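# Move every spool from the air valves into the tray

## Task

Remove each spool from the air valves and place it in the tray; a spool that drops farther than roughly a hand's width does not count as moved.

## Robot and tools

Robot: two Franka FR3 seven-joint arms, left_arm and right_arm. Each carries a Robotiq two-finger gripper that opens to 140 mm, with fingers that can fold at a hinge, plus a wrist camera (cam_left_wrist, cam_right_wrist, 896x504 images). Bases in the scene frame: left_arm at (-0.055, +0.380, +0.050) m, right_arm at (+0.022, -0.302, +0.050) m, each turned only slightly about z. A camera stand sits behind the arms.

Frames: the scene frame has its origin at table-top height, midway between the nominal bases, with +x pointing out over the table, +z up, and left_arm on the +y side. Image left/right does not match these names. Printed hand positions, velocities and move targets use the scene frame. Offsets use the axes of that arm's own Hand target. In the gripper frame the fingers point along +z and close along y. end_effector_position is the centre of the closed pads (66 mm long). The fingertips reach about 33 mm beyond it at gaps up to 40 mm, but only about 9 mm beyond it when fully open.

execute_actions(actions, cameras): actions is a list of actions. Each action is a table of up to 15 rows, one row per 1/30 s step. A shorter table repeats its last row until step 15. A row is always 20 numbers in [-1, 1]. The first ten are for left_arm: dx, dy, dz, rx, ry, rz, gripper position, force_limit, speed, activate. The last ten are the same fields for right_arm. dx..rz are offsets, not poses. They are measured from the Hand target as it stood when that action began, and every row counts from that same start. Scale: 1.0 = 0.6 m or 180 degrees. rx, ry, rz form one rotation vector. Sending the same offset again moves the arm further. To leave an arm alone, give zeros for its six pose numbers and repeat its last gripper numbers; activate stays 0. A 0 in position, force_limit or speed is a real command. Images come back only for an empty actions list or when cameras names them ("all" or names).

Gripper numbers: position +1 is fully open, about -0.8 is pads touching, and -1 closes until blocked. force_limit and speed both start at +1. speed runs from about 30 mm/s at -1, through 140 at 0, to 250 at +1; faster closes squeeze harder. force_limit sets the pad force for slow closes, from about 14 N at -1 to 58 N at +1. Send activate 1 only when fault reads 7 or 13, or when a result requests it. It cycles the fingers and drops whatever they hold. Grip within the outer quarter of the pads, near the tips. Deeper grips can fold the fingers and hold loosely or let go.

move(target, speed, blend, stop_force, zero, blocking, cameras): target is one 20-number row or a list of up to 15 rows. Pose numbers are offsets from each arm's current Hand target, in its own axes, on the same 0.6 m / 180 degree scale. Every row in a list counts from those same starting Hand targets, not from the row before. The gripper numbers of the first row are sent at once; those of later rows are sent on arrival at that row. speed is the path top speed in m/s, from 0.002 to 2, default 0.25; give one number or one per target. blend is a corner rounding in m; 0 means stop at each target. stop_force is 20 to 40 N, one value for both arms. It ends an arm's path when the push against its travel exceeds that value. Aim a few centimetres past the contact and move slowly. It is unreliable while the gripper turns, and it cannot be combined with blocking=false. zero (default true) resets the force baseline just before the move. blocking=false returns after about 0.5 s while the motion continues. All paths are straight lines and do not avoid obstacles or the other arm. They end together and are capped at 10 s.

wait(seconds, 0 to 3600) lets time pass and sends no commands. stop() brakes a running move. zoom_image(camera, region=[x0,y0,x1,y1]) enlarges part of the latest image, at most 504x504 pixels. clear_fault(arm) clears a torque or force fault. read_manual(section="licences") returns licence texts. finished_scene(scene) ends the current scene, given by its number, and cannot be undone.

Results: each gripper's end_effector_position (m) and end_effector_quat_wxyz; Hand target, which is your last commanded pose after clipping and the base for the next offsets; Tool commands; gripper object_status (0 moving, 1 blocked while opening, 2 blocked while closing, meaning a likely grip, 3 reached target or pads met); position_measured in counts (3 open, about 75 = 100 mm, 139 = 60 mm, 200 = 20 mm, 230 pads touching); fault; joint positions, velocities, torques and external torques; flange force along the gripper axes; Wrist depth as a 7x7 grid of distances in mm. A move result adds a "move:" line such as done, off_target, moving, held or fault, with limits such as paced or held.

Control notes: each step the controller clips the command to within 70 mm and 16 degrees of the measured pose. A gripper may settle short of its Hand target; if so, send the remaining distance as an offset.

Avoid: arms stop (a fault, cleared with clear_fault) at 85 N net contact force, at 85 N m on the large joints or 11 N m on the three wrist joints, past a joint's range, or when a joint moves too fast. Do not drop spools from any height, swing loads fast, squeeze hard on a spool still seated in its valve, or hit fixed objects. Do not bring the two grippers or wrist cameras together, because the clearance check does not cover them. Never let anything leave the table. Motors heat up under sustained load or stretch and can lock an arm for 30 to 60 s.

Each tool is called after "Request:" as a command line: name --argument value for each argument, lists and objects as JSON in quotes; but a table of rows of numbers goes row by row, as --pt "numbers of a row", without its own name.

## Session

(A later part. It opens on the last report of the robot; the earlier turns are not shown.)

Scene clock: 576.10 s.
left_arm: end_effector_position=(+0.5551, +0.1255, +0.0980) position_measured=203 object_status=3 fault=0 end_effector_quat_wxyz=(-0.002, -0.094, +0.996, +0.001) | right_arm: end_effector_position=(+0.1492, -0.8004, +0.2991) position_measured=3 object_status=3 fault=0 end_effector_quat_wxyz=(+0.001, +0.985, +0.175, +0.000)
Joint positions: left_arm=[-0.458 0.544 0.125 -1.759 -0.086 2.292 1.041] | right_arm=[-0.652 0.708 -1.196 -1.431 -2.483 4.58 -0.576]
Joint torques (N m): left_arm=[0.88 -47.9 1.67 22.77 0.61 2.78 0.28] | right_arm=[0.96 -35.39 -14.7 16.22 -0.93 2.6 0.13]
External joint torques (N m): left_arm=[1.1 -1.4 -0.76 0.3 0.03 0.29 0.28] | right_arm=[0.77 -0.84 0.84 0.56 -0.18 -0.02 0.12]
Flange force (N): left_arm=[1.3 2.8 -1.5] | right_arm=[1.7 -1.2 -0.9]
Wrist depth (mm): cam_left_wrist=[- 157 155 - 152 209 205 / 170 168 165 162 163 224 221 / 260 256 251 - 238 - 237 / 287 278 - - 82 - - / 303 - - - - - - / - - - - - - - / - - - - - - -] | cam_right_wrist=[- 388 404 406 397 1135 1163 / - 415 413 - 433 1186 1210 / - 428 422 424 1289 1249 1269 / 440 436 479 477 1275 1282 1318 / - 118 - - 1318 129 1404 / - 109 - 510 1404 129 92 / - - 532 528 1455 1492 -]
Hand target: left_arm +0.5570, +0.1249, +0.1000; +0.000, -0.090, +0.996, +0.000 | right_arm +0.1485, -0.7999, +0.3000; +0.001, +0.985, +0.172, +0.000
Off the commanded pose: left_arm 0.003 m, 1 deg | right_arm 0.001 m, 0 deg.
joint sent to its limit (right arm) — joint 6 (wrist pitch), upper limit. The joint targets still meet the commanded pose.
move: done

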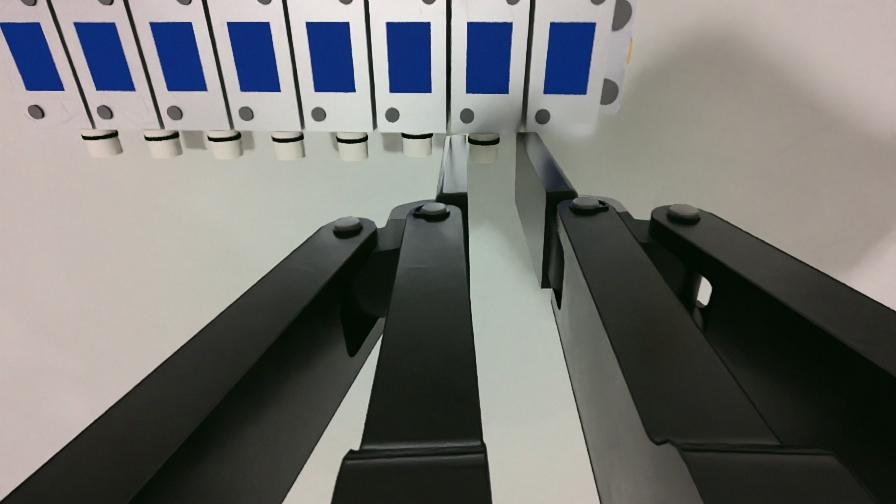

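Request:
move --pt "0 -0.0035 0 0 0 0 -0.587 -0.05 -1 0 0 0 0 0 0 0 1 1 1 0" --pt "-0.001 -0.0035 0.025 0 0 0 -0.587 -0.05 -1 0 0 0 0 0 0 0 1 1 1 0" --speed 0.06 --cameras '["cam_left_wrist"]'

Request:
zoom_image --camera "cam_left_wrist" --region '[400, 60, 580, 240]'

Scene clock: 580.83 s.
left_arm: end_effector_position=(+0.5582, +0.1235, +0.0861) position_measured=203 object_status=3 fault=0 end_effector_quat_wxyz=(+0.000, -0.093, +0.996, +0.001) | right_arm: end_effector_position=(+0.1492, -0.8004, +0.2991) position_measured=3 object_status=3 fault=0 end_effector_quat_wxyz=(+0.001, +0.985, +0.175, +0.000)
Joint positions: left_arm=[-0.455 0.569 0.12 -1.753 -0.086 2.316 1.042] | right_arm=[-0.652 0.708 -1.196 -1.431 -2.483 4.58 -0.576]
Joint torques (N m): left_arm=[0.79 -46.94 1.32 22.23 0.55 2.76 0.25] | right_arm=[0.96 -35.39 -14.75 16.26 -0.93 2.61 0.11]
External joint torques (N m): left_arm=[0.92 -0.04 -1.19 -0.02 -0.03 0.26 0.25] | right_arm=[0.68 -0.87 0.74 0.55 -0.19 -0.01 0.11]
Flange force (N): left_arm=[-0.4 1.2 0.8] | right_arm=[1.5 -1.2 -1.0]
Wrist depth (mm): cam_left_wrist=[- 146 145 - 141 199 197 / 158 156 153 153 152 212 211 / - - 241 235 111 228 226 / 270 266 - - 82 - 242 / 292 - - - - - - / - - - - - - - / - - - - - - -] | cam_right_wrist=[- 397 406 - - 1157 1210 / - - 415 407 440 1192 1217 / 418 442 - - 1296 1255 1262 / - 447 - 464 1289 1296 1311 / - 118 - 482 1363 129 1363 / - 109 - 500 1404 129 92 / - - 544 1412 1446 1492 -]
Hand target: left_arm +0.5580, +0.1229, +0.0850; +0.000, -0.090, +0.996, +0.000 | right_arm +0.1485, -0.7999, +0.3000; +0.001, +0.985, +0.172, +0.000
Off the commanded pose: left_arm 0.001 m, 0 deg | right_arm 0.001 m, 0 deg.
joint sent to its limit (right arm) — joint 6 (wrist pitch), upper limit. The joint targets still meet the commanded pose.
move: done

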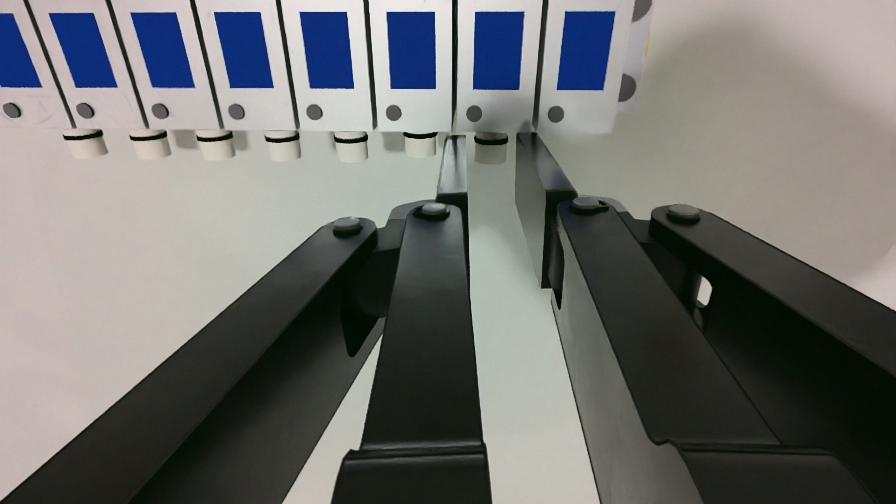

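Scaled by 2.800 from the camera's image (finer frame: 1280x720).

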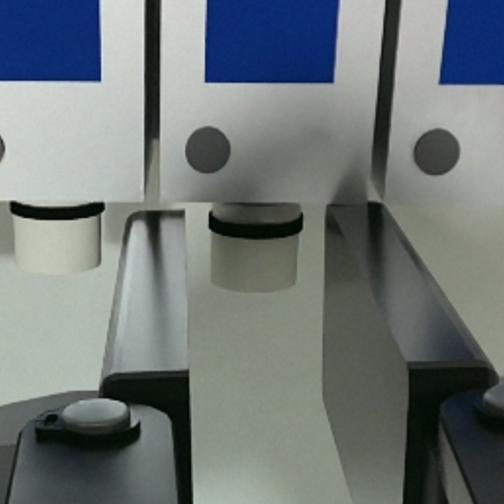

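Request:
move --pt "0 0 0.03 0 0 0 -0.587 -0.05 -1 0 0 0 0 0 0 0 1 1 1 0" --pt "0 0 0.03 0 0 0 -1 -0.05 -1 0 0 0 0 0 0 0 1 1 1 0" --pt "-0.013 0 0.026 0 0 0 -1 -0.05 -1 0 0 0 0 0 0 0 1 1 1 0" --pt "-0.064 0 0.026 0 0 0 -1 -0.05 -1 0 0 0 0 0 0 0 1 1 1 0" --speed '[0.06,0.05,0.03,0.04]' --blend '[0,0,0.001,0]' --cameras '["cam_left_wrist"]'

Scene clock: 585.97 s.
left_arm: end_effector_position=(+0.5960, +0.1293, +0.0699) position_measured=213 object_status=2 fault=0 end_effector_quat_wxyz=(+0.001, -0.094, +0.996, -0.001) | right_arm: end_effector_position=(+0.1492, -0.8004, +0.2991) position_measured=3 object_status=3 fault=0 end_effector_quat_wxyz=(+0.001, +0.985, +0.175, +0.000)
Joint positions: left_arm=[-0.405 0.686 0.102 -1.596 -0.086 2.28 1.064] | right_arm=[-0.652 0.708 -1.196 -1.431 -2.483 4.58 -0.576]
Joint velocities: left_arm=[0 0 0.001 0 -0.001 -0.003 0.005] | right_arm=[within noise]
Joint torques (N m): left_arm=[0.72 -50.28 1.79 23.1 0.62 2.24 0.31] | right_arm=[0.9 -35.43 -14.68 16.23 -0.92 2.6 0.13]
External joint torques (N m): left_arm=[1.05 -0.15 -0.62 0.48 0.03 -0.26 0.32] | right_arm=[0.56 -0.81 0.82 0.49 -0.19 -0.03 0.13]
Flange force (N): left_arm=[-3.5 -0.2 -0.5] | right_arm=[1.3 -0.8 -0.8]
Wrist depth (mm): cam_left_wrist=[199 194 191 142 189 186 184 / 212 210 205 203 199 199 193 / 231 227 226 218 213 214 213 / 250 - - - 83 - 225 / - - - - - - - / - - - - - - - / - - - - - - -] | cam_right_wrist=[- - 393 415 415 1157 1157 / - 418 - 420 428 1198 1210 / 419 434 440 410 452 1249 1269 / - - - 456 474 1303 1325 / 454 118 - - 1340 129 1340 / - 109 - - 1404 129 92 / - - 524 1262 1473 1511 -]
Hand target: left_arm +0.5958, +0.1298, +0.0694; +0.000, -0.090, +0.996, +0.000 | right_arm +0.1485, -0.7999, +0.3000; +0.001, +0.985, +0.172, +0.000
Off the commanded pose: left_arm 0.001 m, 1 deg | right_arm 0.001 m, 0 deg.
joint sent to its limit (right arm) — joint 6 (wrist pitch), upper limit. The joint targets still meet the commanded pose.
move: done

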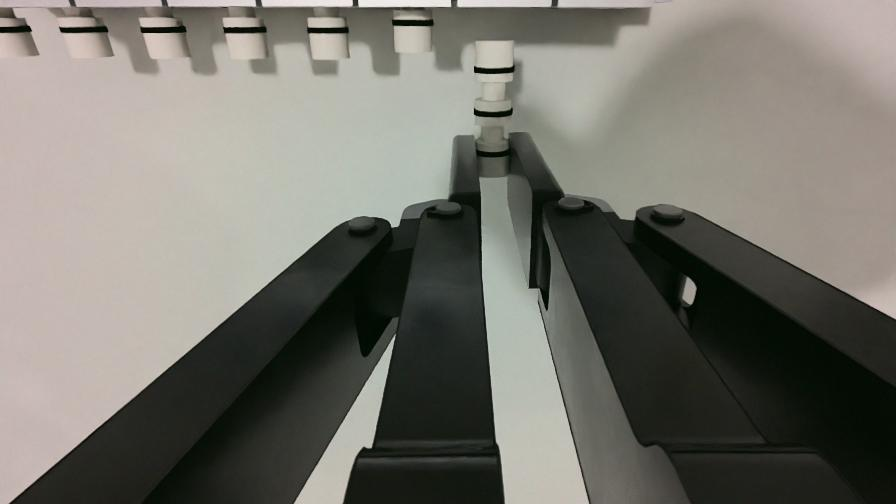

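Request:
move --pt "0 0 -0.13 0 0 0 -1 -0.05 -1 0 0 0 0 0 0 0 1 1 1 0" --pt "0.4525 -0.0735 -0.13 0 0 0 -1 -0.05 -1 0 0 0 0 0 0 0 1 1 1 0" --pt "0.4525 -0.0735 0.0568 0 0 0 -1 -0.05 -1 0 0 0 0 0 0 0 1 1 1 0" --pt "0.4525 -0.0735 0.0568 0 0 0 -0.6 -0.05 -1 0 0 0 0 0 0 0 1 1 1 0" --speed '[0.2,0.3,0.15,0.05]' --blend '[0.02,0.015,0,0]' --cameras '["cam_left_wrist"]'

Scene clock: 591.60 s.
left_arm: end_effector_position=(+0.3358, +0.0390, +0.0352) position_measured=205 object_status=3 fault=0 end_effector_quat_wxyz=(+0.000, -0.085, +0.996, +0.001) | right_arm: end_effector_position=(+0.1492, -0.8004, +0.2991) position_measured=3 object_status=3 fault=0 end_effector_quat_wxyz=(+0.001, +0.985, +0.175, +0.000)
Joint positions: left_arm=[-0.717 0.327 0.044 -2.331 -0.027 2.655 0.702] | right_arm=[-0.652 0.708 -1.196 -1.431 -2.483 4.58 -0.576]
Joint torques (N m): left_arm=[0.21 -36.12 0.48 18.3 0.17 2.83 -0.15] | right_arm=[0.9 -35.44 -14.71 16.2 -0.93 2.62 0.07]
External joint torques (N m): left_arm=[0.19 0.06 -0.26 0.28 -0.18 0.28 -0.15] | right_arm=[0.68 -0.81 0.87 0.46 -0.19 -0.01 0.07]
Flange force (N): left_arm=[-0.4 -0.6 0.9] | right_arm=[1.4 -1.3 -0.7]
Wrist depth (mm): cam_left_wrist=[157 158 155 152 151 144 150 / 160 168 171 165 163 160 161 / 161 184 178 174 159 173 173 / 162 - - - 83 - 188 / 223 - - - - - - / - - - - - - - / - - - - - - -] | cam_right_wrist=[391 384 - 400 415 1140 1169 / - 417 - 434 438 1198 1210 / 425 423 - - 1223 1229 1242 / - - 460 457 1282 1289 1311 / 455 117 472 463 1318 129 1371 / - 109 - 506 1387 129 92 / - - - - 1521 1473 -]
Hand target: left_arm +0.3365, +0.0378, +0.0353; +0.000, -0.090, +0.996, +0.000 | right_arm +0.1485, -0.7999, +0.3000; +0.001, +0.985, +0.172, +0.000
Off the commanded pose: left_arm 0.001 m, 1 deg | right_arm 0.001 m, 0 deg.
joint sent to its limit (right arm) — joint 6 (wrist pitch), upper limit. The joint targets still meet the commanded pose.
move: done

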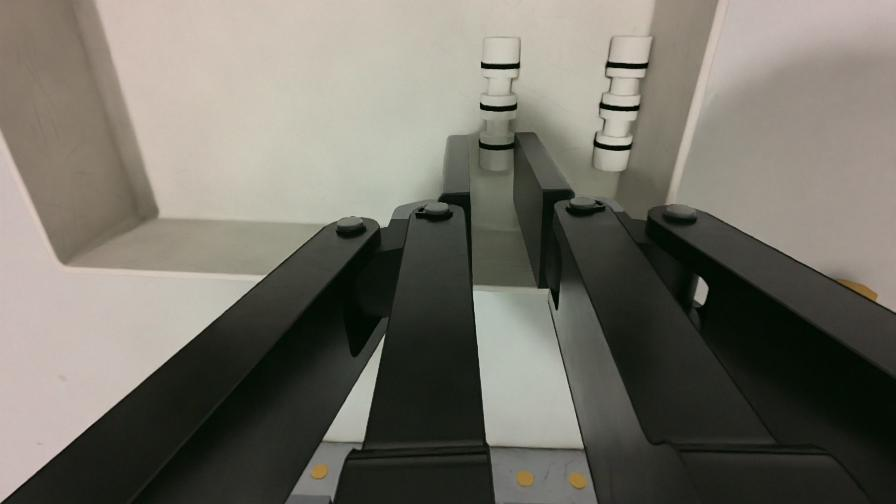

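Request:
move --pt "0 0 -0.2078 0 0 0 -0.6 -0.05 -1 0 0 0 0 0 0 0 1 1 1 0" --pt "-0.3877 0.0275 -0.2078 0 0 0 -0.6 -0.05 -1 0 0 0 0 0 0 0 1 1 1 0" --pt "-0.3877 0.0275 -0.0995 0 0 0 -0.587 -0.05 -1 0 0 0 0 0 0 0 1 1 1 0" --speed '[0.2,0.3,0.15]' --blend '[0.02,0.02,0]' --cameras '["cam_left_wrist"]'

Request:
zoom_image --camera "cam_left_wrist" --region '[400, 60, 580, 240]'

Scene clock: 597.53 s.
left_arm: end_effector_position=(+0.5605, +0.0962, +0.0930) position_measured=203 object_status=3 fault=0 end_effector_quat_wxyz=(-0.002, -0.094, +0.996, +0.001) | right_arm: end_effector_position=(+0.1492, -0.8004, +0.2991) position_measured=3 object_status=3 fault=0 end_effector_quat_wxyz=(+0.001, +0.985, +0.175, +0.000)
Joint positions: left_arm=[-0.451 0.597 0.077 -1.681 -0.057 2.27 0.986] | right_arm=[-0.652 0.708 -1.196 -1.431 -2.483 4.58 -0.576]
Joint torques (N m): left_arm=[0.8 -49.61 1.1 23.04 0.61 2.78 0.31] | right_arm=[0.96 -35.38 -14.72 16.15 -0.92 2.62 0.1]
External joint torques (N m): left_arm=[0.92 -1.25 -0.74 0.24 0.02 0.28 0.31] | right_arm=[0.67 -0.91 0.74 0.48 -0.18 0.01 0.09]
Flange force (N): left_arm=[1.4 2.7 -1.3] | right_arm=[1.5 -1.6 -0.9]
Wrist depth (mm): cam_left_wrist=[- 153 150 149 146 199 202 / 236 162 162 158 157 216 219 / - 252 246 - 133 236 232 / - 275 - - 82 - 255 / 301 - - - - - - / - - - - - - - / - - - - - - -] | cam_right_wrist=[393 398 - 403 - 1152 1157 / 405 406 - 429 - 1186 1174 / - - 443 443 1249 1242 1255 / - 446 - - 466 1296 1303 / - 118 - - 1348 129 1348 / - 110 - 503 1404 129 92 / - - - 532 1530 1483 -]
Hand target: left_arm +0.5624, +0.0957, +0.0950; +0.000, -0.090, +0.996, +0.000 | right_arm +0.1485, -0.7999, +0.3000; +0.001, +0.985, +0.172, +0.000
Off the commanded pose: left_arm 0.003 m, 1 deg | right_arm 0.001 m, 0 deg.
joint sent to its limit (right arm) — joint 6 (wrist pitch), upper limit. The joint targets still meet the commanded pose.
move: done

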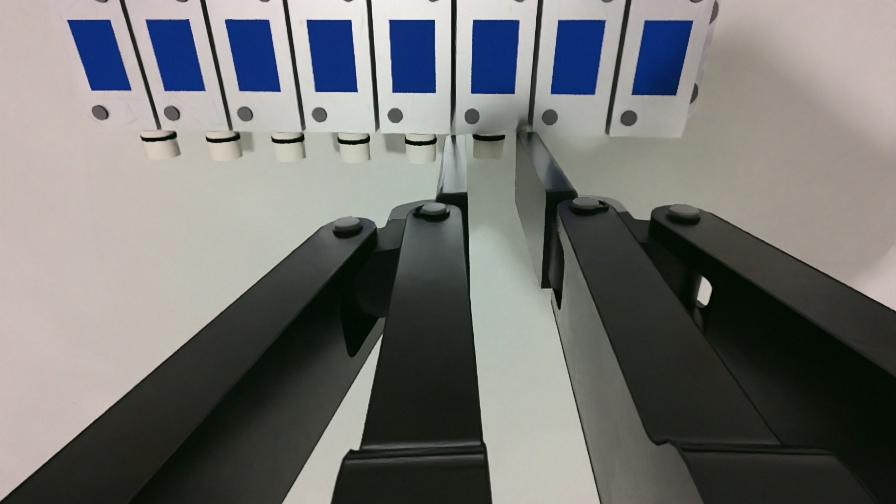

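Scaled by 2.800 from the camera's image (finer frame: 1280x720).

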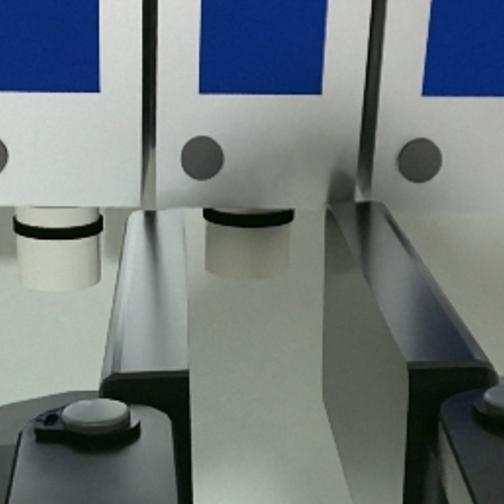

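Request:
move --pt "0 -0.0003 0.0467 0 0 0 -0.587 -0.05 -1 0 0 0 0 0 0 0 1 1 1 0" --pt "0 -0.0003 0.0467 0 0 0 -1 -0.05 -1 0 0 0 0 0 0 0 1 1 1 0" --pt "-0.013 0 0.0425 0 0 0 -1 -0.05 -1 0 0 0 0 0 0 0 1 1 1 0" --pt "-0.064 0 0.0425 0 0 0 -1 -0.05 -1 0 0 0 0 0 0 0 1 1 1 0" --speed '[0.06,0.05,0.03,0.04]' --blend '[0,0,0.001,0]' --cameras '["cam_left_wrist"]'

Scene clock: 604.63 s.
left_arm: end_effector_position=(+0.6004, +0.1019, +0.0700) position_measured=213 object_status=2 fault=0 end_effector_quat_wxyz=(+0.001, -0.095, +0.996, -0.001) | right_arm: end_effector_position=(+0.1492, -0.8004, +0.2991) position_measured=3 object_status=3 fault=0 end_effector_quat_wxyz=(+0.001, +0.985, +0.175, +0.000)
Joint positions: left_arm=[-0.406 0.728 0.066 -1.518 -0.057 2.248 1.013] | right_arm=[-0.652 0.708 -1.196 -1.431 -2.483 4.58 -0.576]
Joint velocities: left_arm=[-0.001 0.001 0 0 -0.001 -0.005 0.003] | right_arm=[within noise]
Joint torques (N m): left_arm=[0.79 -51.69 1.13 23.35 0.63 2.26 0.29] | right_arm=[0.9 -35.39 -14.67 16.17 -0.92 2.61 0.1]
External joint torques (N m): left_arm=[1.26 0.08 -0.53 0.22 0.03 -0.27 0.29] | right_arm=[0.64 -0.87 0.83 0.48 -0.18 -0.01 0.1]
Flange force (N): left_arm=[-3.1 0.3 -0.2] | right_arm=[1.4 -1.3 -0.8]
Wrist depth (mm): cam_left_wrist=[200 147 192 143 189 186 182 / 213 211 207 200 200 200 195 / 232 228 221 - 213 213 213 / 253 249 - - 83 - 224 / - - - - - - - / - - - - - - - / - - - - - - -] | cam_right_wrist=[392 381 - - - 1146 1157 / 410 415 - - 434 1174 1217 / 426 425 - - 1223 1223 1289 / 453 443 454 - 1275 1303 1325 / - 118 - - 1325 127 1333 / - 110 - - 1395 129 92 / - - - 1483 1455 1501 -]
Hand target: left_arm +0.6002, +0.1026, +0.0695; +0.000, -0.090, +0.996, +0.000 | right_arm +0.1485, -0.7999, +0.3000; +0.001, +0.985, +0.172, +0.000
Off the commanded pose: left_arm 0.001 m, 1 deg | right_arm 0.001 m, 0 deg.
joint sent to its limit (right arm) — joint 6 (wrist pitch), upper limit. The joint targets still meet the commanded pose.
move: done

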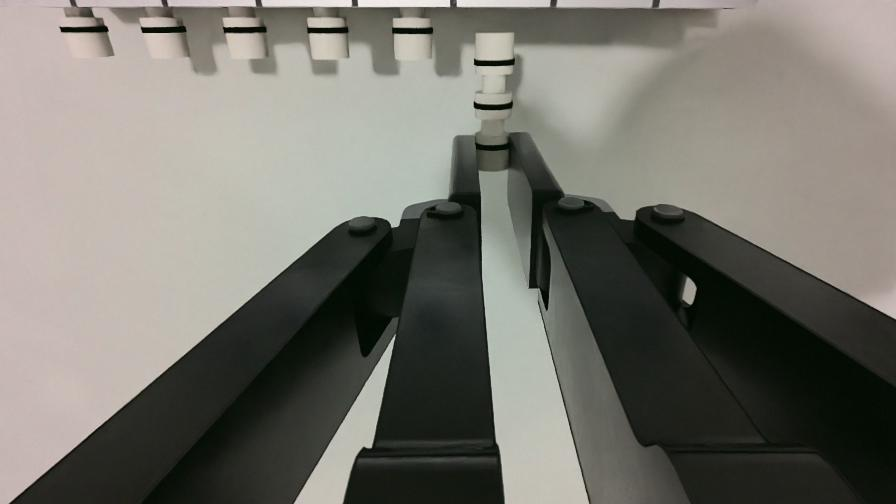

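Request:
move --pt "0 0 -0.13 0 0 0 -1 -0.05 -1 0 0 0 0 0 0 0 1 1 1 0" --pt "0.4517 -0.0692 -0.13 0 0 0 -1 -0.05 -1 0 0 0 0 0 0 0 1 1 1 0" --pt "0.4517 -0.0692 0.057 0 0 0 -1 -0.05 -1 0 0 0 0 0 0 0 1 1 1 0" --pt "0.4517 -0.0692 0.057 0 0 0 -0.6 -0.05 -1 0 0 0 0 0 0 0 1 1 1 0" --speed '[0.2,0.3,0.15,0.05]' --blend '[0.02,0.015,0,0]' --cameras '["cam_left_wrist"]'

Scene clock: 610.10 s.
left_arm: end_effector_position=(+0.3401, +0.0143, +0.0350) position_measured=205 object_status=3 fault=0 end_effector_quat_wxyz=(-0.001, -0.085, +0.996, +0.001) | right_arm: end_effector_position=(+0.1492, -0.8004, +0.2991) position_measured=3 object_status=3 fault=0 end_effector_quat_wxyz=(+0.001, +0.985, +0.175, +0.000)
Joint positions: left_arm=[-0.724 0.368 0.024 -2.26 -0.016 2.626 0.664] | right_arm=[-0.652 0.708 -1.196 -1.431 -2.483 4.58 -0.576]
Joint torques (N m): left_arm=[0.04 -38.14 0.7 18.74 0.42 2.81 -0.18] | right_arm=[0.89 -35.43 -14.68 16.22 -0.92 2.61 0.04]
External joint torques (N m): left_arm=[-0.06 -0.2 0.03 0.27 0.05 0.27 -0.17] | right_arm=[0.67 -0.75 0.9 0.49 -0.17 -0.02 0.04]
Flange force (N): left_arm=[0.3 -0.4 0.1] | right_arm=[1.3 -0.8 -0.7]
Wrist depth (mm): cam_left_wrist=[136 158 157 155 153 147 150 / 138 167 168 163 - 149 160 / 146 180 178 178 171 156 175 / 209 - - - 83 - 187 / 224 - - - - - - / - - - - - - - / - - - - - - -] | cam_right_wrist=[- - 395 412 - 1152 1157 / - - - 413 435 1180 1210 / 422 - 430 - 1186 1242 1296 / 427 438 450 - 1269 1289 1325 / 448 118 - - 1318 127 1356 / - 140 - 496 1438 129 92 / - 508 491 1420 1464 1483 -]
Hand target: left_arm +0.3410, +0.0132, +0.0353; +0.000, -0.090, +0.996, +0.000 | right_arm +0.1485, -0.7999, +0.3000; +0.001, +0.985, +0.172, +0.000
Off the commanded pose: left_arm 0.001 m, 1 deg | right_arm 0.001 m, 0 deg.
joint sent to its limit (right arm) — joint 6 (wrist pitch), upper limit. The joint targets still meet the commanded pose.
move: done

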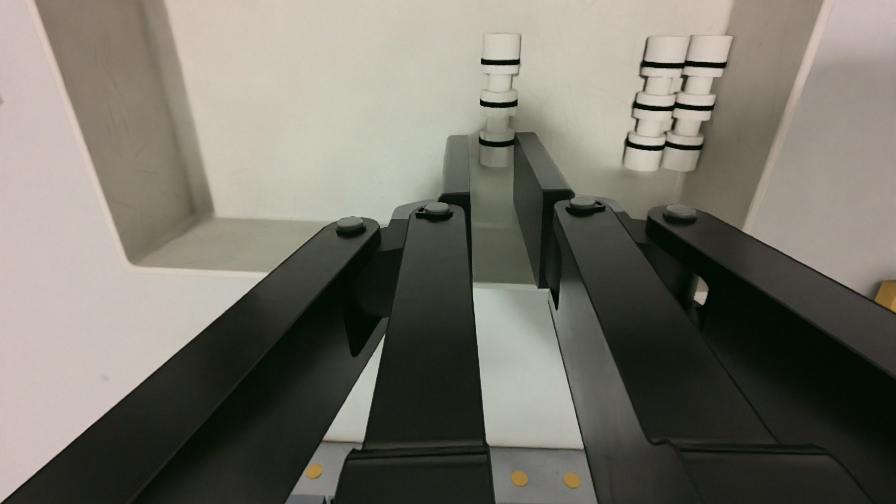

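Request:
move --pt "0 0 -0.2078 0 0 0 -0.6 -0.05 -1 0 0 0 0 0 0 0 1 1 1 0" --pt "-0.3877 0.0227 -0.2078 0 0 0 -0.6 -0.05 -1 0 0 0 0 0 0 0 1 1 1 0" --pt "-0.3877 0.0227 -0.0995 0 0 0 -0.587 -0.05 -1 0 0 0 0 0 0 0 1 1 1 0" --speed '[0.2,0.3,0.15]' --blend '[0.02,0.02,0]' --cameras '["cam_left_wrist"]'

Request:
zoom_image --camera "cam_left_wrist" --region '[400, 60, 580, 240]'

Scene clock: 616.50 s.
left_arm: end_effector_position=(+0.5654, +0.0685, +0.0930) position_measured=203 object_status=3 fault=0 end_effector_quat_wxyz=(-0.003, -0.094, +0.996, +0.001) | right_arm: end_effector_position=(+0.1492, -0.8004, +0.2991) position_measured=3 object_status=3 fault=0 end_effector_quat_wxyz=(+0.001, +0.985, +0.175, +0.000)
Joint positions: left_arm=[-0.461 0.644 0.052 -1.598 -0.042 2.236 0.942] | right_arm=[-0.652 0.708 -1.196 -1.431 -2.483 4.58 -0.576]
Joint torques (N m): left_arm=[0.55 -51.13 1.01 23.36 0.65 2.8 0.32] | right_arm=[0.94 -35.4 -14.66 16.21 -0.92 2.6 0.03]
External joint torques (N m): left_arm=[0.75 -1.4 -0.4 0.33 0.05 0.31 0.32] | right_arm=[0.77 -0.59 1 0.44 -0.16 -0.04 0.03]
Flange force (N): left_arm=[1.6 2.9 -1.6] | right_arm=[1.5 -0.9 -0.3]
Wrist depth (mm): cam_left_wrist=[224 152 151 150 145 145 202 / - 162 162 159 - 157 216 / 258 262 245 242 120 240 235 / 277 274 - - 82 - 249 / 300 - - - - - - / - - - - - - - / - - - - - - -] | cam_right_wrist=[390 401 401 400 409 1157 1163 / 404 413 414 430 - 1192 1217 / 412 425 - 448 1429 1249 1269 / - 441 459 - 1236 1282 1311 / 450 118 - - 1333 129 1340 / - 109 - 503 1387 129 92 / - - - 1455 1455 1511 -]
Hand target: left_arm +0.5674, +0.0682, +0.0950; +0.000, -0.090, +0.996, +0.000 | right_arm +0.1485, -0.7999, +0.3000; +0.001, +0.985, +0.172, +0.000
Off the commanded pose: left_arm 0.003 m, 1 deg | right_arm 0.001 m, 0 deg.
joint sent to its limit (right arm) — joint 6 (wrist pitch), upper limit. The joint targets still meet the commanded pose.
move: done

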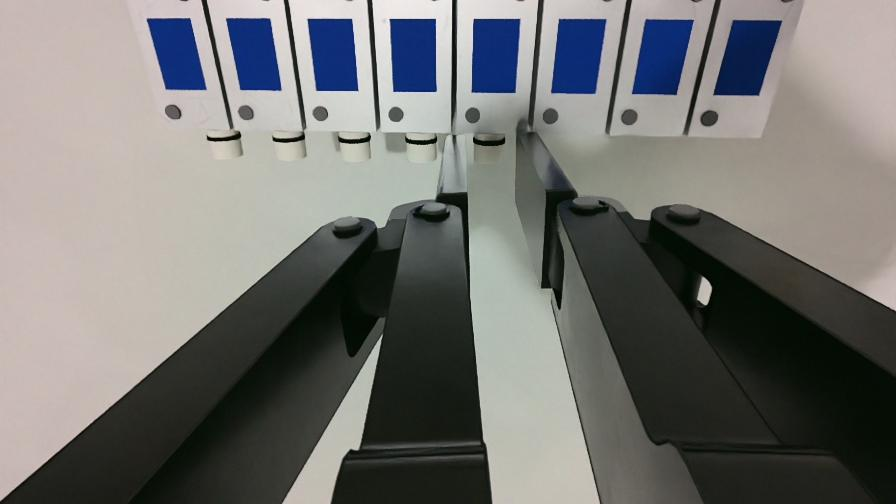

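Scaled by 2.800 from the camera's image (finer frame: 1280x720).

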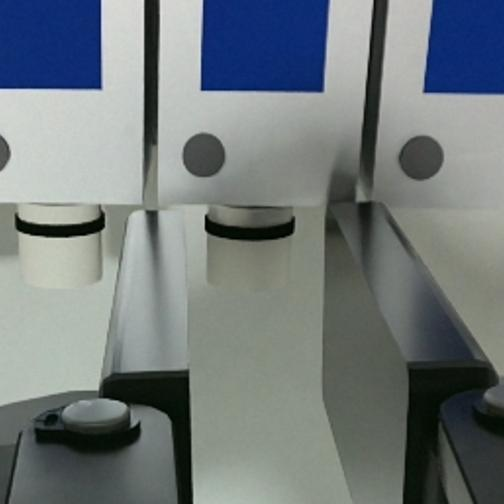

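Request:
move --pt "0 -0.0003 0.0467 0 0 0 -0.587 -0.05 -1 0 0 0 0 0 0 0 1 1 1 0" --pt "0 -0.0003 0.0467 0 0 0 -1 -0.05 -1 0 0 0 0 0 0 0 1 1 1 0" --pt "-0.013 0 0.0425 0 0 0 -1 -0.05 -1 0 0 0 0 0 0 0 1 1 1 0" --pt "-0.062 0 0.0425 0 0 0 -1 -0.05 -1 0 0 0 0 0 0 0 1 1 1 0" --speed '[0.06,0.05,0.03,0.04]' --blend '[0,0,0.001,0]' --cameras '["cam_left_wrist"]'

Scene clock: 622.23 s.
left_arm: end_effector_position=(+0.6042, +0.0742, +0.0700) position_measured=213 object_status=2 fault=0 end_effector_quat_wxyz=(+0.001, -0.095, +0.996, -0.001) | right_arm: end_effector_position=(+0.1492, -0.8004, +0.2991) position_measured=3 object_status=3 fault=0 end_effector_quat_wxyz=(+0.001, +0.985, +0.175, +0.000)
Joint positions: left_arm=[-0.422 0.776 0.046 -1.433 -0.042 2.211 0.97] | right_arm=[-0.652 0.708 -1.196 -1.431 -2.483 4.58 -0.576]
Joint velocities: left_arm=[-0.001 -0.001 0 0 0 -0.004 0.004] | right_arm=[within noise]
Joint torques (N m): left_arm=[0.71 -53.03 0.78 23.62 0.66 2.27 0.37] | right_arm=[0.91 -35.39 -14.8 16.18 -0.93 2.63 0.06]
External joint torques (N m): left_arm=[0.98 0.06 -0.66 0.19 0.04 -0.26 0.38] | right_arm=[0.64 -0.77 0.75 0.45 -0.19 0 0.06]
Flange force (N): left_arm=[-2.8 0.1 -0.3] | right_arm=[1.4 -1.3 -0.7]
Wrist depth (mm): cam_left_wrist=[199 144 192 191 192 184 182 / 211 217 212 202 202 200 197 / 236 230 225 216 213 203 211 / 253 246 - - 83 - 227 / - - - - - - - / - - - - - - - / - - - - - - -] | cam_right_wrist=[393 397 - 409 - 1146 1152 / 404 409 - - - 1204 1204 / 433 429 - - 1501 1242 1255 / 440 444 452 457 1242 1282 1311 / 454 118 485 483 1333 129 1356 / - 128 487 494 1387 129 92 / - - 511 1429 1455 1501 -]
Hand target: left_arm +0.6040, +0.0749, +0.0695; +0.000, -0.090, +0.996, +0.000 | right_arm +0.1485, -0.7999, +0.3000; +0.001, +0.985, +0.172, +0.000
Off the commanded pose: left_arm 0.001 m, 1 deg | right_arm 0.001 m, 0 deg.
joint sent to its limit (right arm) — joint 6 (wrist pitch), upper limit. The joint targets still meet the commanded pose.
move: done

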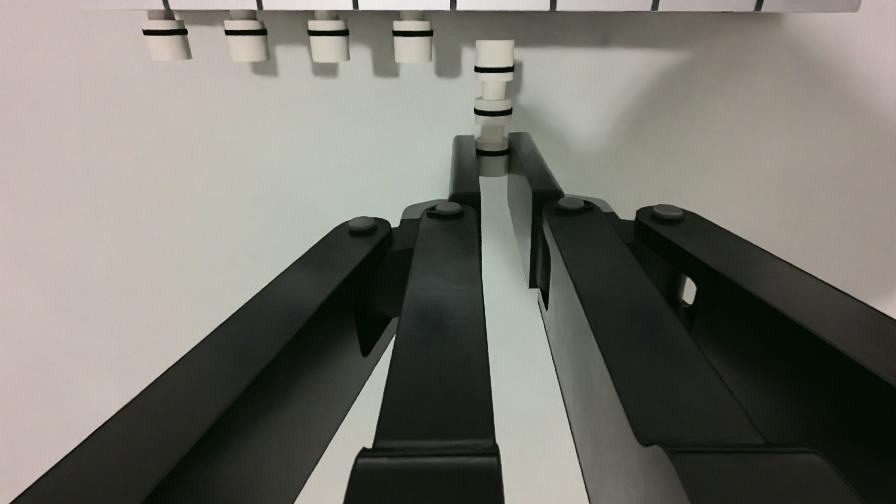

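Request:
move --pt "0 0 -0.13 0 0 0 -1 -0.05 -1 0 0 0 0 0 0 0 1 1 1 0" --pt "0.4495 -0.0393 -0.13 0 0 0 -1 -0.05 -1 0 0 0 0 0 0 0 1 1 1 0" --pt "0.4495 -0.0393 0.057 0 0 0 -1 -0.05 -1 0 0 0 0 0 0 0 1 1 1 0" --pt "0.4495 -0.0393 0.057 0 0 0 -0.6 -0.05 -1 0 0 0 0 0 0 0 1 1 1 0" --speed '[0.2,0.3,0.15,0.05]' --blend '[0.02,0.015,0,0]' --cameras '["cam_left_wrist"]'

Scene clock: 627.97 s.
left_arm: end_effector_position=(+0.3431, +0.0034, +0.0360) position_measured=205 object_status=3 fault=0 end_effector_quat_wxyz=(+0.000, -0.086, +0.996, +0.000) | right_arm: end_effector_position=(+0.1492, -0.8004, +0.2991) position_measured=3 object_status=3 fault=0 end_effector_quat_wxyz=(+0.001, +0.985, +0.175, +0.000)
Joint positions: left_arm=[-0.727 0.385 0.016 -2.229 -0.011 2.613 0.649] | right_arm=[-0.652 0.708 -1.196 -1.431 -2.483 4.58 -0.576]
Joint torques (N m): left_arm=[-0.03 -38.61 0.48 18.7 0.41 2.83 -0.18] | right_arm=[0.94 -35.34 -14.73 16.21 -0.93 2.63 0.09]
External joint torques (N m): left_arm=[-0.11 0 -0.1 -0.01 0.03 0.28 -0.18] | right_arm=[0.78 -0.72 0.85 0.52 -0.18 0 0.09]
Flange force (N): left_arm=[0.7 0.0 0.6] | right_arm=[1.7 -1.1 -0.8]
Wrist depth (mm): cam_left_wrist=[- 151 158 155 151 147 125 / 171 165 168 165 168 159 138 / 192 156 183 178 172 166 175 / 208 167 - - 83 - 188 / 218 - - - - - - / - - - - - - - / - - - - - - -] | cam_right_wrist=[- 406 403 404 422 1140 1163 / - 415 418 414 429 1186 1210 / - - 442 - 450 1249 1186 / 439 455 454 - 1262 1296 1318 / 456 118 - - 1325 129 1348 / - 109 - - 1379 129 92 / - 528 - 533 1455 1473 -]
Hand target: left_arm +0.3429, +0.0034, +0.0353; +0.000, -0.090, +0.996, +0.000 | right_arm +0.1485, -0.7999, +0.3000; +0.001, +0.985, +0.172, +0.000
Off the commanded pose: left_arm 0.001 m, 0 deg | right_arm 0.001 m, 0 deg.
joint sent to its limit (right arm) — joint 6 (wrist pitch), upper limit. The joint targets still meet the commanded pose.
move: done

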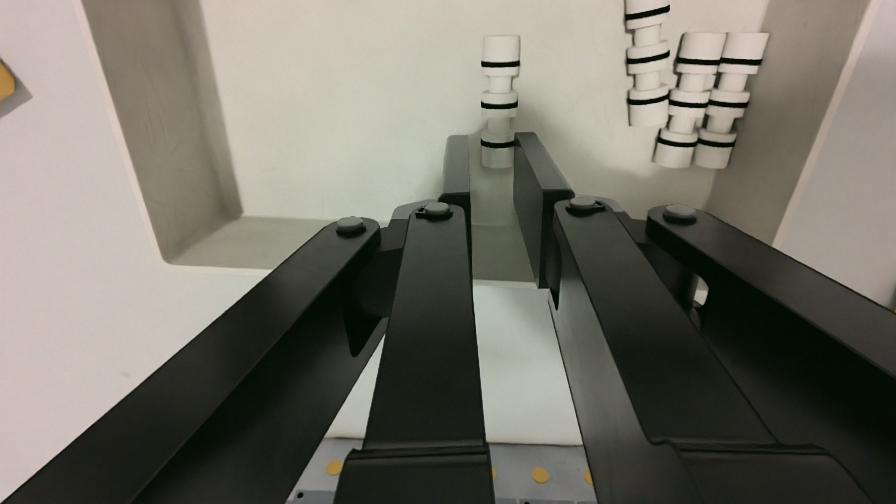

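Request:
move --pt "0 0 -0.2078 0 0 0 -0.6 -0.05 -1 0 0 0 0 0 0 0 1 1 1 0" --pt "-0.3875 -0.0077 -0.2078 0 0 0 -0.6 -0.05 -1 0 0 0 0 0 0 0 1 1 1 0" --pt "-0.3875 -0.0077 -0.0995 0 0 0 -0.587 -0.05 -1 0 0 0 0 0 0 0 1 1 1 0" --speed '[0.2,0.3,0.15]' --blend '[0.02,0.02,0]' --cameras '["cam_left_wrist"]'

Request:
zoom_image --camera "cam_left_wrist" --region '[400, 60, 580, 240]'

Scene clock: 634.00 s.
left_arm: end_effector_position=(+0.5705, +0.0407, +0.0929) position_measured=203 object_status=3 fault=0 end_effector_quat_wxyz=(-0.003, -0.094, +0.996, +0.001) | right_arm: end_effector_position=(+0.1492, -0.8004, +0.2991) position_measured=3 object_status=3 fault=0 end_effector_quat_wxyz=(+0.001, +0.985, +0.175, +0.000)
Joint positions: left_arm=[-0.48 0.698 0.04 -1.503 -0.034 2.196 0.905] | right_arm=[-0.652 0.708 -1.196 -1.431 -2.483 4.58 -0.576]
Joint torques (N m): left_arm=[0.45 -52.7 0.95 23.72 0.76 2.79 0.28] | right_arm=[1 -35.4 -14.67 16.19 -0.91 2.61 0.09]
External joint torques (N m): left_arm=[0.51 -1.47 -0.4 0.4 0.14 0.3 0.28] | right_arm=[0.82 -0.79 0.88 0.52 -0.17 -0.01 0.09]
Flange force (N): left_arm=[1.9 2.7 -1.7] | right_arm=[1.8 -1.4 -0.7]
Wrist depth (mm): cam_left_wrist=[219 215 152 149 148 146 146 / 236 232 163 159 158 157 155 / 254 253 248 242 120 239 234 / - 278 - - 82 - 251 / - - - - - - - / - - - - - - - / - - - - - - -] | cam_right_wrist=[384 396 - 407 413 1146 1152 / 418 403 427 424 431 1174 1192 / - - - 425 1242 1229 1255 / - 434 439 452 1303 1303 1311 / - 118 465 493 1325 129 1348 / - 128 492 498 1395 129 92 / - - 521 1784 1483 1464 -]
Hand target: left_arm +0.5725, +0.0405, +0.0950; +0.000, -0.090, +0.996, +0.000 | right_arm +0.1485, -0.7999, +0.3000; +0.001, +0.985, +0.172, +0.000
Off the commanded pose: left_arm 0.003 m, 1 deg | right_arm 0.001 m, 0 deg.
joint sent to its limit (right arm) — joint 6 (wrist pitch), upper limit. The joint targets still meet the commanded pose.
move: done

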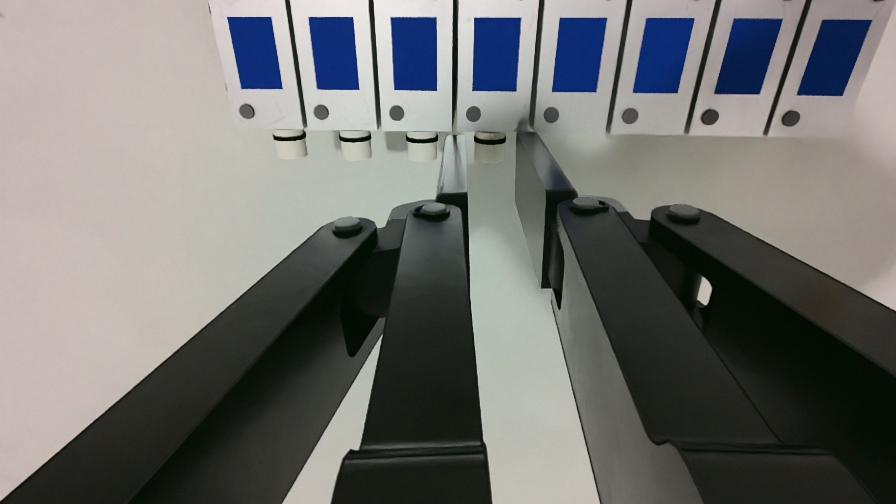

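Scaled by 2.800 from the camera's image (finer frame: 1280x720).

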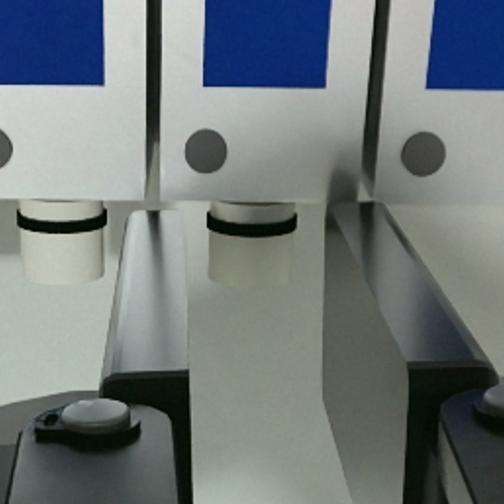

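Request:
move --pt "0 0.0 0.0467 0 0 0 -0.587 -0.05 -1 0 0 0 0 0 0 0 1 1 1 0" --pt "0 0.0 0.0467 0 0 0 -1 -0.05 -1 0 0 0 0 0 0 0 1 1 1 0" --pt "-0.013 0 0.0425 0 0 0 -1 -0.05 -1 0 0 0 0 0 0 0 1 1 1 0" --pt "-0.062 0 0.0425 0 0 0 -1 -0.05 -1 0 0 0 0 0 0 0 1 1 1 0" --speed '[0.06,0.05,0.03,0.04]' --blend '[0,0,0.001,0]' --cameras '["cam_left_wrist"]'

Scene clock: 638.77 s.
left_arm: end_effector_position=(+0.6093, +0.0465, +0.0700) position_measured=213 object_status=2 fault=0 end_effector_quat_wxyz=(+0.001, -0.095, +0.996, -0.001) | right_arm: end_effector_position=(+0.1492, -0.8004, +0.2991) position_measured=3 object_status=3 fault=0 end_effector_quat_wxyz=(+0.001, +0.985, +0.175, +0.000)
Joint positions: left_arm=[-0.443 0.835 0.036 -1.328 -0.034 2.164 0.934] | right_arm=[-0.652 0.708 -1.196 -1.431 -2.483 4.58 -0.576]
Joint velocities: left_arm=[0.001 -0.002 0.001 0.002 0 -0.006 0.005] | right_arm=[within noise]
Joint torques (N m): left_arm=[0.62 -54.57 0.63 24.26 0.67 2.24 0.32] | right_arm=[0.9 -35.41 -14.7 16.2 -0.92 2.61 0.06]
External joint torques (N m): left_arm=[0.69 -0.38 -0.79 0.69 0.04 -0.27 0.32] | right_arm=[0.61 -0.85 0.8 0.48 -0.18 -0.01 0.06]
Flange force (N): left_arm=[-4.0 -1.6 -1.0] | right_arm=[1.3 -1.2 -0.8]
Wrist depth (mm): cam_left_wrist=[199 197 144 189 189 186 184 / - 212 204 204 202 201 197 / 233 230 224 219 213 215 211 / 255 247 - - 83 - 227 / 279 - - - - - - / - - - - - - - / - - - - - - -] | cam_right_wrist=[391 386 401 - - 1146 1146 / 406 412 422 416 - 1192 1210 / 415 417 436 434 1255 1249 1269 / 418 - 441 454 1275 1275 1325 / - 118 472 483 - 129 1340 / - 109 - - 1404 129 92 / - 507 509 1625 1464 1501 -]
Hand target: left_arm +0.6091, +0.0472, +0.0695; +0.000, -0.090, +0.996, +0.000 | right_arm +0.1485, -0.7999, +0.3000; +0.001, +0.985, +0.172, +0.000
Off the commanded pose: left_arm 0.001 m, 1 deg | right_arm 0.001 m, 0 deg.
joint sent to its limit (right arm) — joint 6 (wrist pitch), upper limit. The joint targets still meet the commanded pose.
move: done

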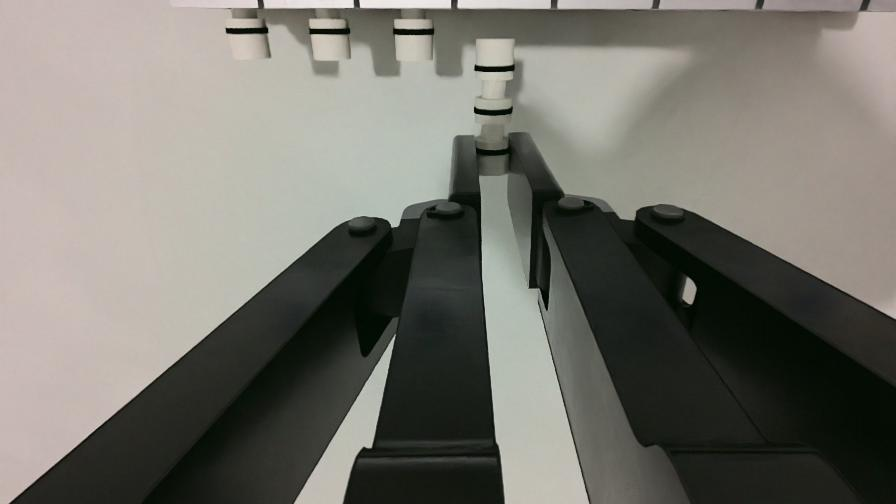

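Request:
move --pt "0 0 -0.13 0 0 0 -1 -0.05 -1 0 0 0 0 0 0 0 1 1 1 0" --pt "0.4497 -0.034 -0.13 0 0 0 -1 -0.05 -1 0 0 0 0 0 0 0 1 1 1 0" --pt "0.4497 -0.034 0.057 0 0 0 -1 -0.05 -1 0 0 0 0 0 0 0 1 1 1 0" --pt "0.4497 -0.034 0.057 0 0 0 -0.6 -0.05 -1 0 0 0 0 0 0 0 1 1 1 0" --speed '[0.2,0.3,0.15,0.05]' --blend '[0.02,0.015,0,0]' --cameras '["cam_left_wrist"]'

Scene clock: 644.57 s.
left_arm: end_effector_position=(+0.3463, -0.0200, +0.0347) position_measured=205 object_status=3 fault=0 end_effector_quat_wxyz=(-0.001, -0.085, +0.996, +0.002) | right_arm: end_effector_position=(+0.1492, -0.8004, +0.2991) position_measured=3 object_status=3 fault=0 end_effector_quat_wxyz=(+0.001, +0.985, +0.175, +0.000)
Joint positions: left_arm=[-0.754 0.428 0.017 -2.156 -0.011 2.581 0.624] | right_arm=[-0.652 0.708 -1.196 -1.431 -2.483 4.58 -0.576]
Joint torques (N m): left_arm=[0.01 -40.85 0.66 19.47 0.44 2.82 -0.21] | right_arm=[0.9 -35.45 -14.75 16.21 -0.91 2.6 0.09]
External joint torques (N m): left_arm=[0.02 -0.5 0.09 0.32 0.03 0.28 -0.21] | right_arm=[0.73 -0.79 0.85 0.5 -0.16 -0.03 0.09]
Flange force (N): left_arm=[0.5 0.1 -0.5] | right_arm=[1.6 -1.3 -0.7]
Wrist depth (mm): cam_left_wrist=[163 135 156 155 151 147 140 / 176 146 169 162 164 159 - / 190 162 178 179 172 173 145 / 205 161 - - 83 - 151 / 226 - - - - - - / - - - - - - - / - - - - - - -] | cam_right_wrist=[- 398 - 400 - 1174 1163 / 417 - - 427 427 1186 1229 / 419 431 430 433 1119 1249 1275 / 440 441 - - 1303 1289 1311 / 455 118 471 - 1348 129 1363 / - 109 - - 1404 129 92 / - 500 - 533 1464 1511 -]
Hand target: left_arm +0.3473, -0.0212, +0.0353; +0.000, -0.090, +0.996, +0.000 | right_arm +0.1485, -0.7999, +0.3000; +0.001, +0.985, +0.172, +0.000
Off the commanded pose: left_arm 0.002 m, 1 deg | right_arm 0.001 m, 0 deg.
joint sent to its limit (right arm) — joint 6 (wrist pitch), upper limit. The joint targets still meet the commanded pose.
move: done

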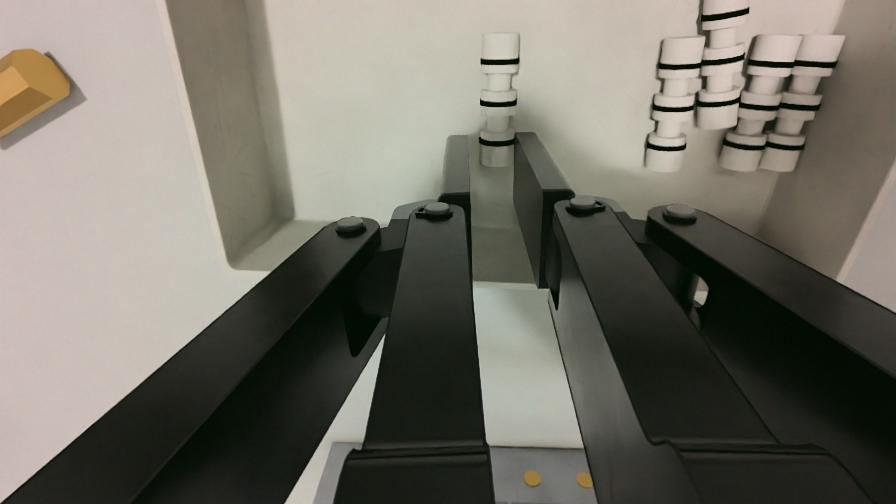

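Request:
move --pt "0 0 -0.2078 0 0 0 -0.6 -0.05 -1 0 0 0 0 0 0 0 1 1 1 0" --pt "-0.3875 -0.0128 -0.2078 0 0 0 -0.6 -0.05 -1 0 0 0 0 0 0 0 1 1 1 0" --pt "-0.3875 -0.0128 -0.0995 0 0 0 -0.587 -0.05 -1 0 0 0 0 0 0 0 1 1 1 0" --speed '[0.2,0.3,0.15]' --blend '[0.02,0.02,0]' --cameras '["cam_left_wrist"]'

Request:
zoom_image --camera "cam_left_wrist" --region '[400, 60, 580, 240]'

Scene clock: 650.13 s.
left_arm: end_effector_position=(+0.5754, +0.0131, +0.0929) position_measured=203 object_status=3 fault=0 end_effector_quat_wxyz=(-0.003, -0.094, +0.996, +0.001) | right_arm: end_effector_position=(+0.1492, -0.8004, +0.2991) position_measured=3 object_status=3 fault=0 end_effector_quat_wxyz=(+0.001, +0.985, +0.175, +0.000)
Joint positions: left_arm=[-0.505 0.759 0.035 -1.398 -0.031 2.151 0.873] | right_arm=[-0.652 0.708 -1.196 -1.431 -2.483 4.58 -0.576]
Joint torques (N m): left_arm=[0.37 -54.32 0.91 23.98 0.76 2.79 0.26] | right_arm=[0.95 -35.37 -14.71 16.19 -0.92 2.61 0.09]
External joint torques (N m): left_arm=[0.3 -1.44 -0.48 0.34 0.12 0.3 0.26] | right_arm=[0.74 -0.71 0.86 0.48 -0.18 -0.02 0.09]
Flange force (N): left_arm=[2.4 3.0 -1.6] | right_arm=[1.6 -1.1 -0.6]
Wrist depth (mm): cam_left_wrist=[- 218 153 149 148 146 145 / 240 236 165 159 157 156 154 / 255 250 249 - 119 238 229 / - 273 - - 82 - - / - - - - - - - / - - - - - - - / - - - - - - -] | cam_right_wrist=[- 397 399 - 408 1152 1157 / 410 411 406 - 410 1174 1210 / 426 435 - - 1262 1242 1262 / - - 461 451 1262 1311 1303 / - 118 - 476 1333 129 1356 / - 128 - 506 1412 129 92 / - 512 502 1473 1473 1492 -]
Hand target: left_arm +0.5774, +0.0128, +0.0950; +0.000, -0.090, +0.996, +0.000 | right_arm +0.1485, -0.7999, +0.3000; +0.001, +0.985, +0.172, +0.000
Off the commanded pose: left_arm 0.003 m, 1 deg | right_arm 0.001 m, 0 deg.
joint sent to its limit (right arm) — joint 6 (wrist pitch), upper limit. The joint targets still meet the commanded pose.
move: done

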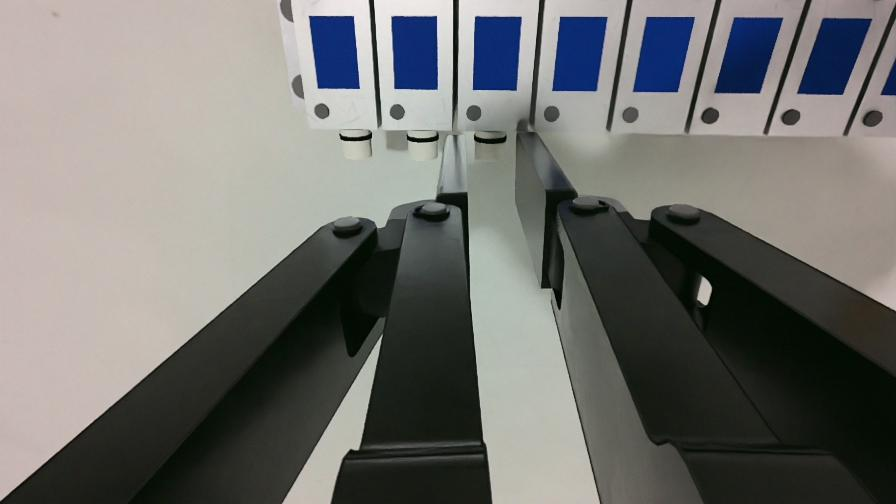

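Scaled by 2.800 from the camera's image (finer frame: 1280x720).

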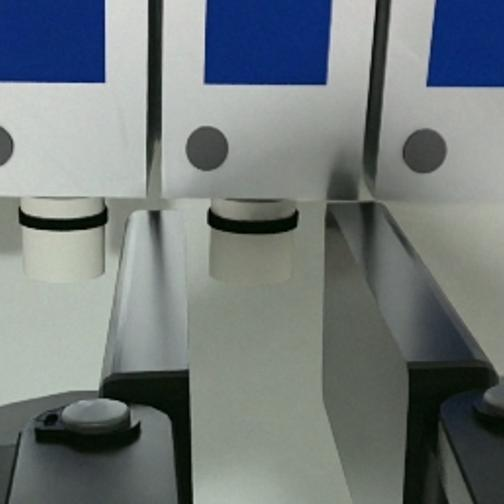

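Request:
move --pt "0.0008 0.0003 0.0467 0 0 0 -0.587 -0.05 -1 0 0 0 0 0 0 0 1 1 1 0" --pt "0.0008 0.0003 0.0467 0 0 0 -1 -0.05 -1 0 0 0 0 0 0 0 1 1 1 0" --pt "-0.013 0 0.0425 0 0 0 -1 -0.05 -1 0 0 0 0 0 0 0 1 1 1 0" --pt "-0.06 0 0.0425 0 0 0 -1 -0.05 -1 0 0 0 0 0 0 0 1 1 1 0" --speed '[0.06,0.05,0.03,0.04]' --blend '[0,0,0.001,0]' --cameras '["cam_left_wrist"]'

Scene clock: 655.03 s.
left_arm: end_effector_position=(+0.6130, +0.0186, +0.0700) position_measured=213 object_status=2 fault=0 end_effector_quat_wxyz=(+0.001, -0.094, +0.996, -0.001) | right_arm: end_effector_position=(+0.1492, -0.8004, +0.2991) position_measured=3 object_status=3 fault=0 end_effector_quat_wxyz=(+0.001, +0.985, +0.175, +0.000)
Joint positions: left_arm=[-0.469 0.899 0.032 -1.211 -0.031 2.113 0.901] | right_arm=[-0.652 0.708 -1.196 -1.431 -2.483 4.58 -0.576]
Joint velocities: left_arm=[-0.001 -0.001 -0.002 0 0 -0.003 0.005] | right_arm=[within noise]
Joint torques (N m): left_arm=[0.7 -56.01 0.55 24.32 0.69 2.25 0.3] | right_arm=[0.9 -35.4 -14.65 16.24 -0.92 2.6 0.06]
External joint torques (N m): left_arm=[0.59 -0.2 -0.92 0.3 0.03 -0.27 0.3] | right_arm=[0.67 -0.71 0.93 0.49 -0.18 -0.03 0.05]
Flange force (N): left_arm=[-2.6 -0.8 -0.7] | right_arm=[1.3 -0.7 -0.6]
Wrist depth (mm): cam_left_wrist=[199 198 195 - 190 187 184 / 214 211 208 206 203 199 197 / 233 231 225 222 214 215 211 / 255 249 - - 83 - - / 279 - - - - - - / - - - - - - - / - - - - - - -] | cam_right_wrist=[- 399 - - - 1146 1163 / 409 407 414 424 448 1210 1217 / - - 422 - 1223 1236 1255 / 438 443 449 457 1255 1311 1325 / 456 118 - 472 1325 129 1356 / - 128 493 479 1387 121 92 / - - 502 1483 1483 - -]
Hand target: left_arm +0.6128, +0.0193, +0.0695; +0.000, -0.090, +0.996, +0.000 | right_arm +0.1485, -0.7999, +0.3000; +0.001, +0.985, +0.172, +0.000
Off the commanded pose: left_arm 0.001 m, 1 deg | right_arm 0.001 m, 0 deg.
joint sent to its limit (right arm) — joint 6 (wrist pitch), upper limit. The joint targets still meet the commanded pose.
move: done

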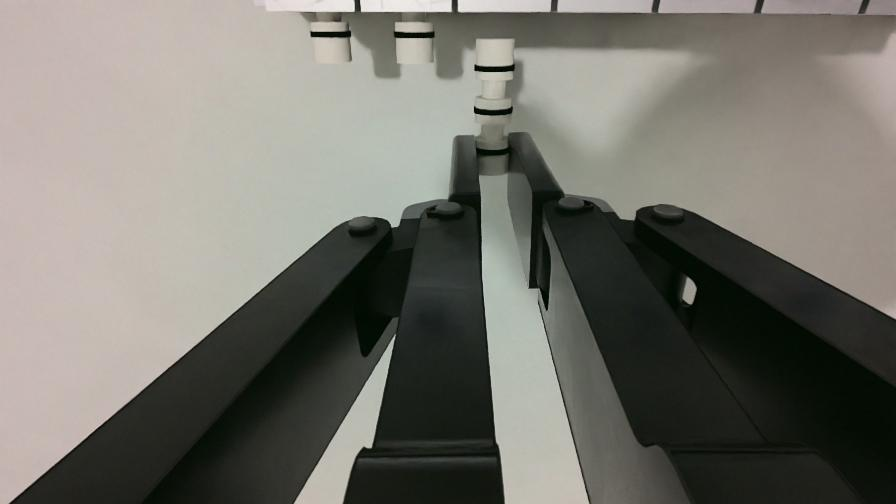

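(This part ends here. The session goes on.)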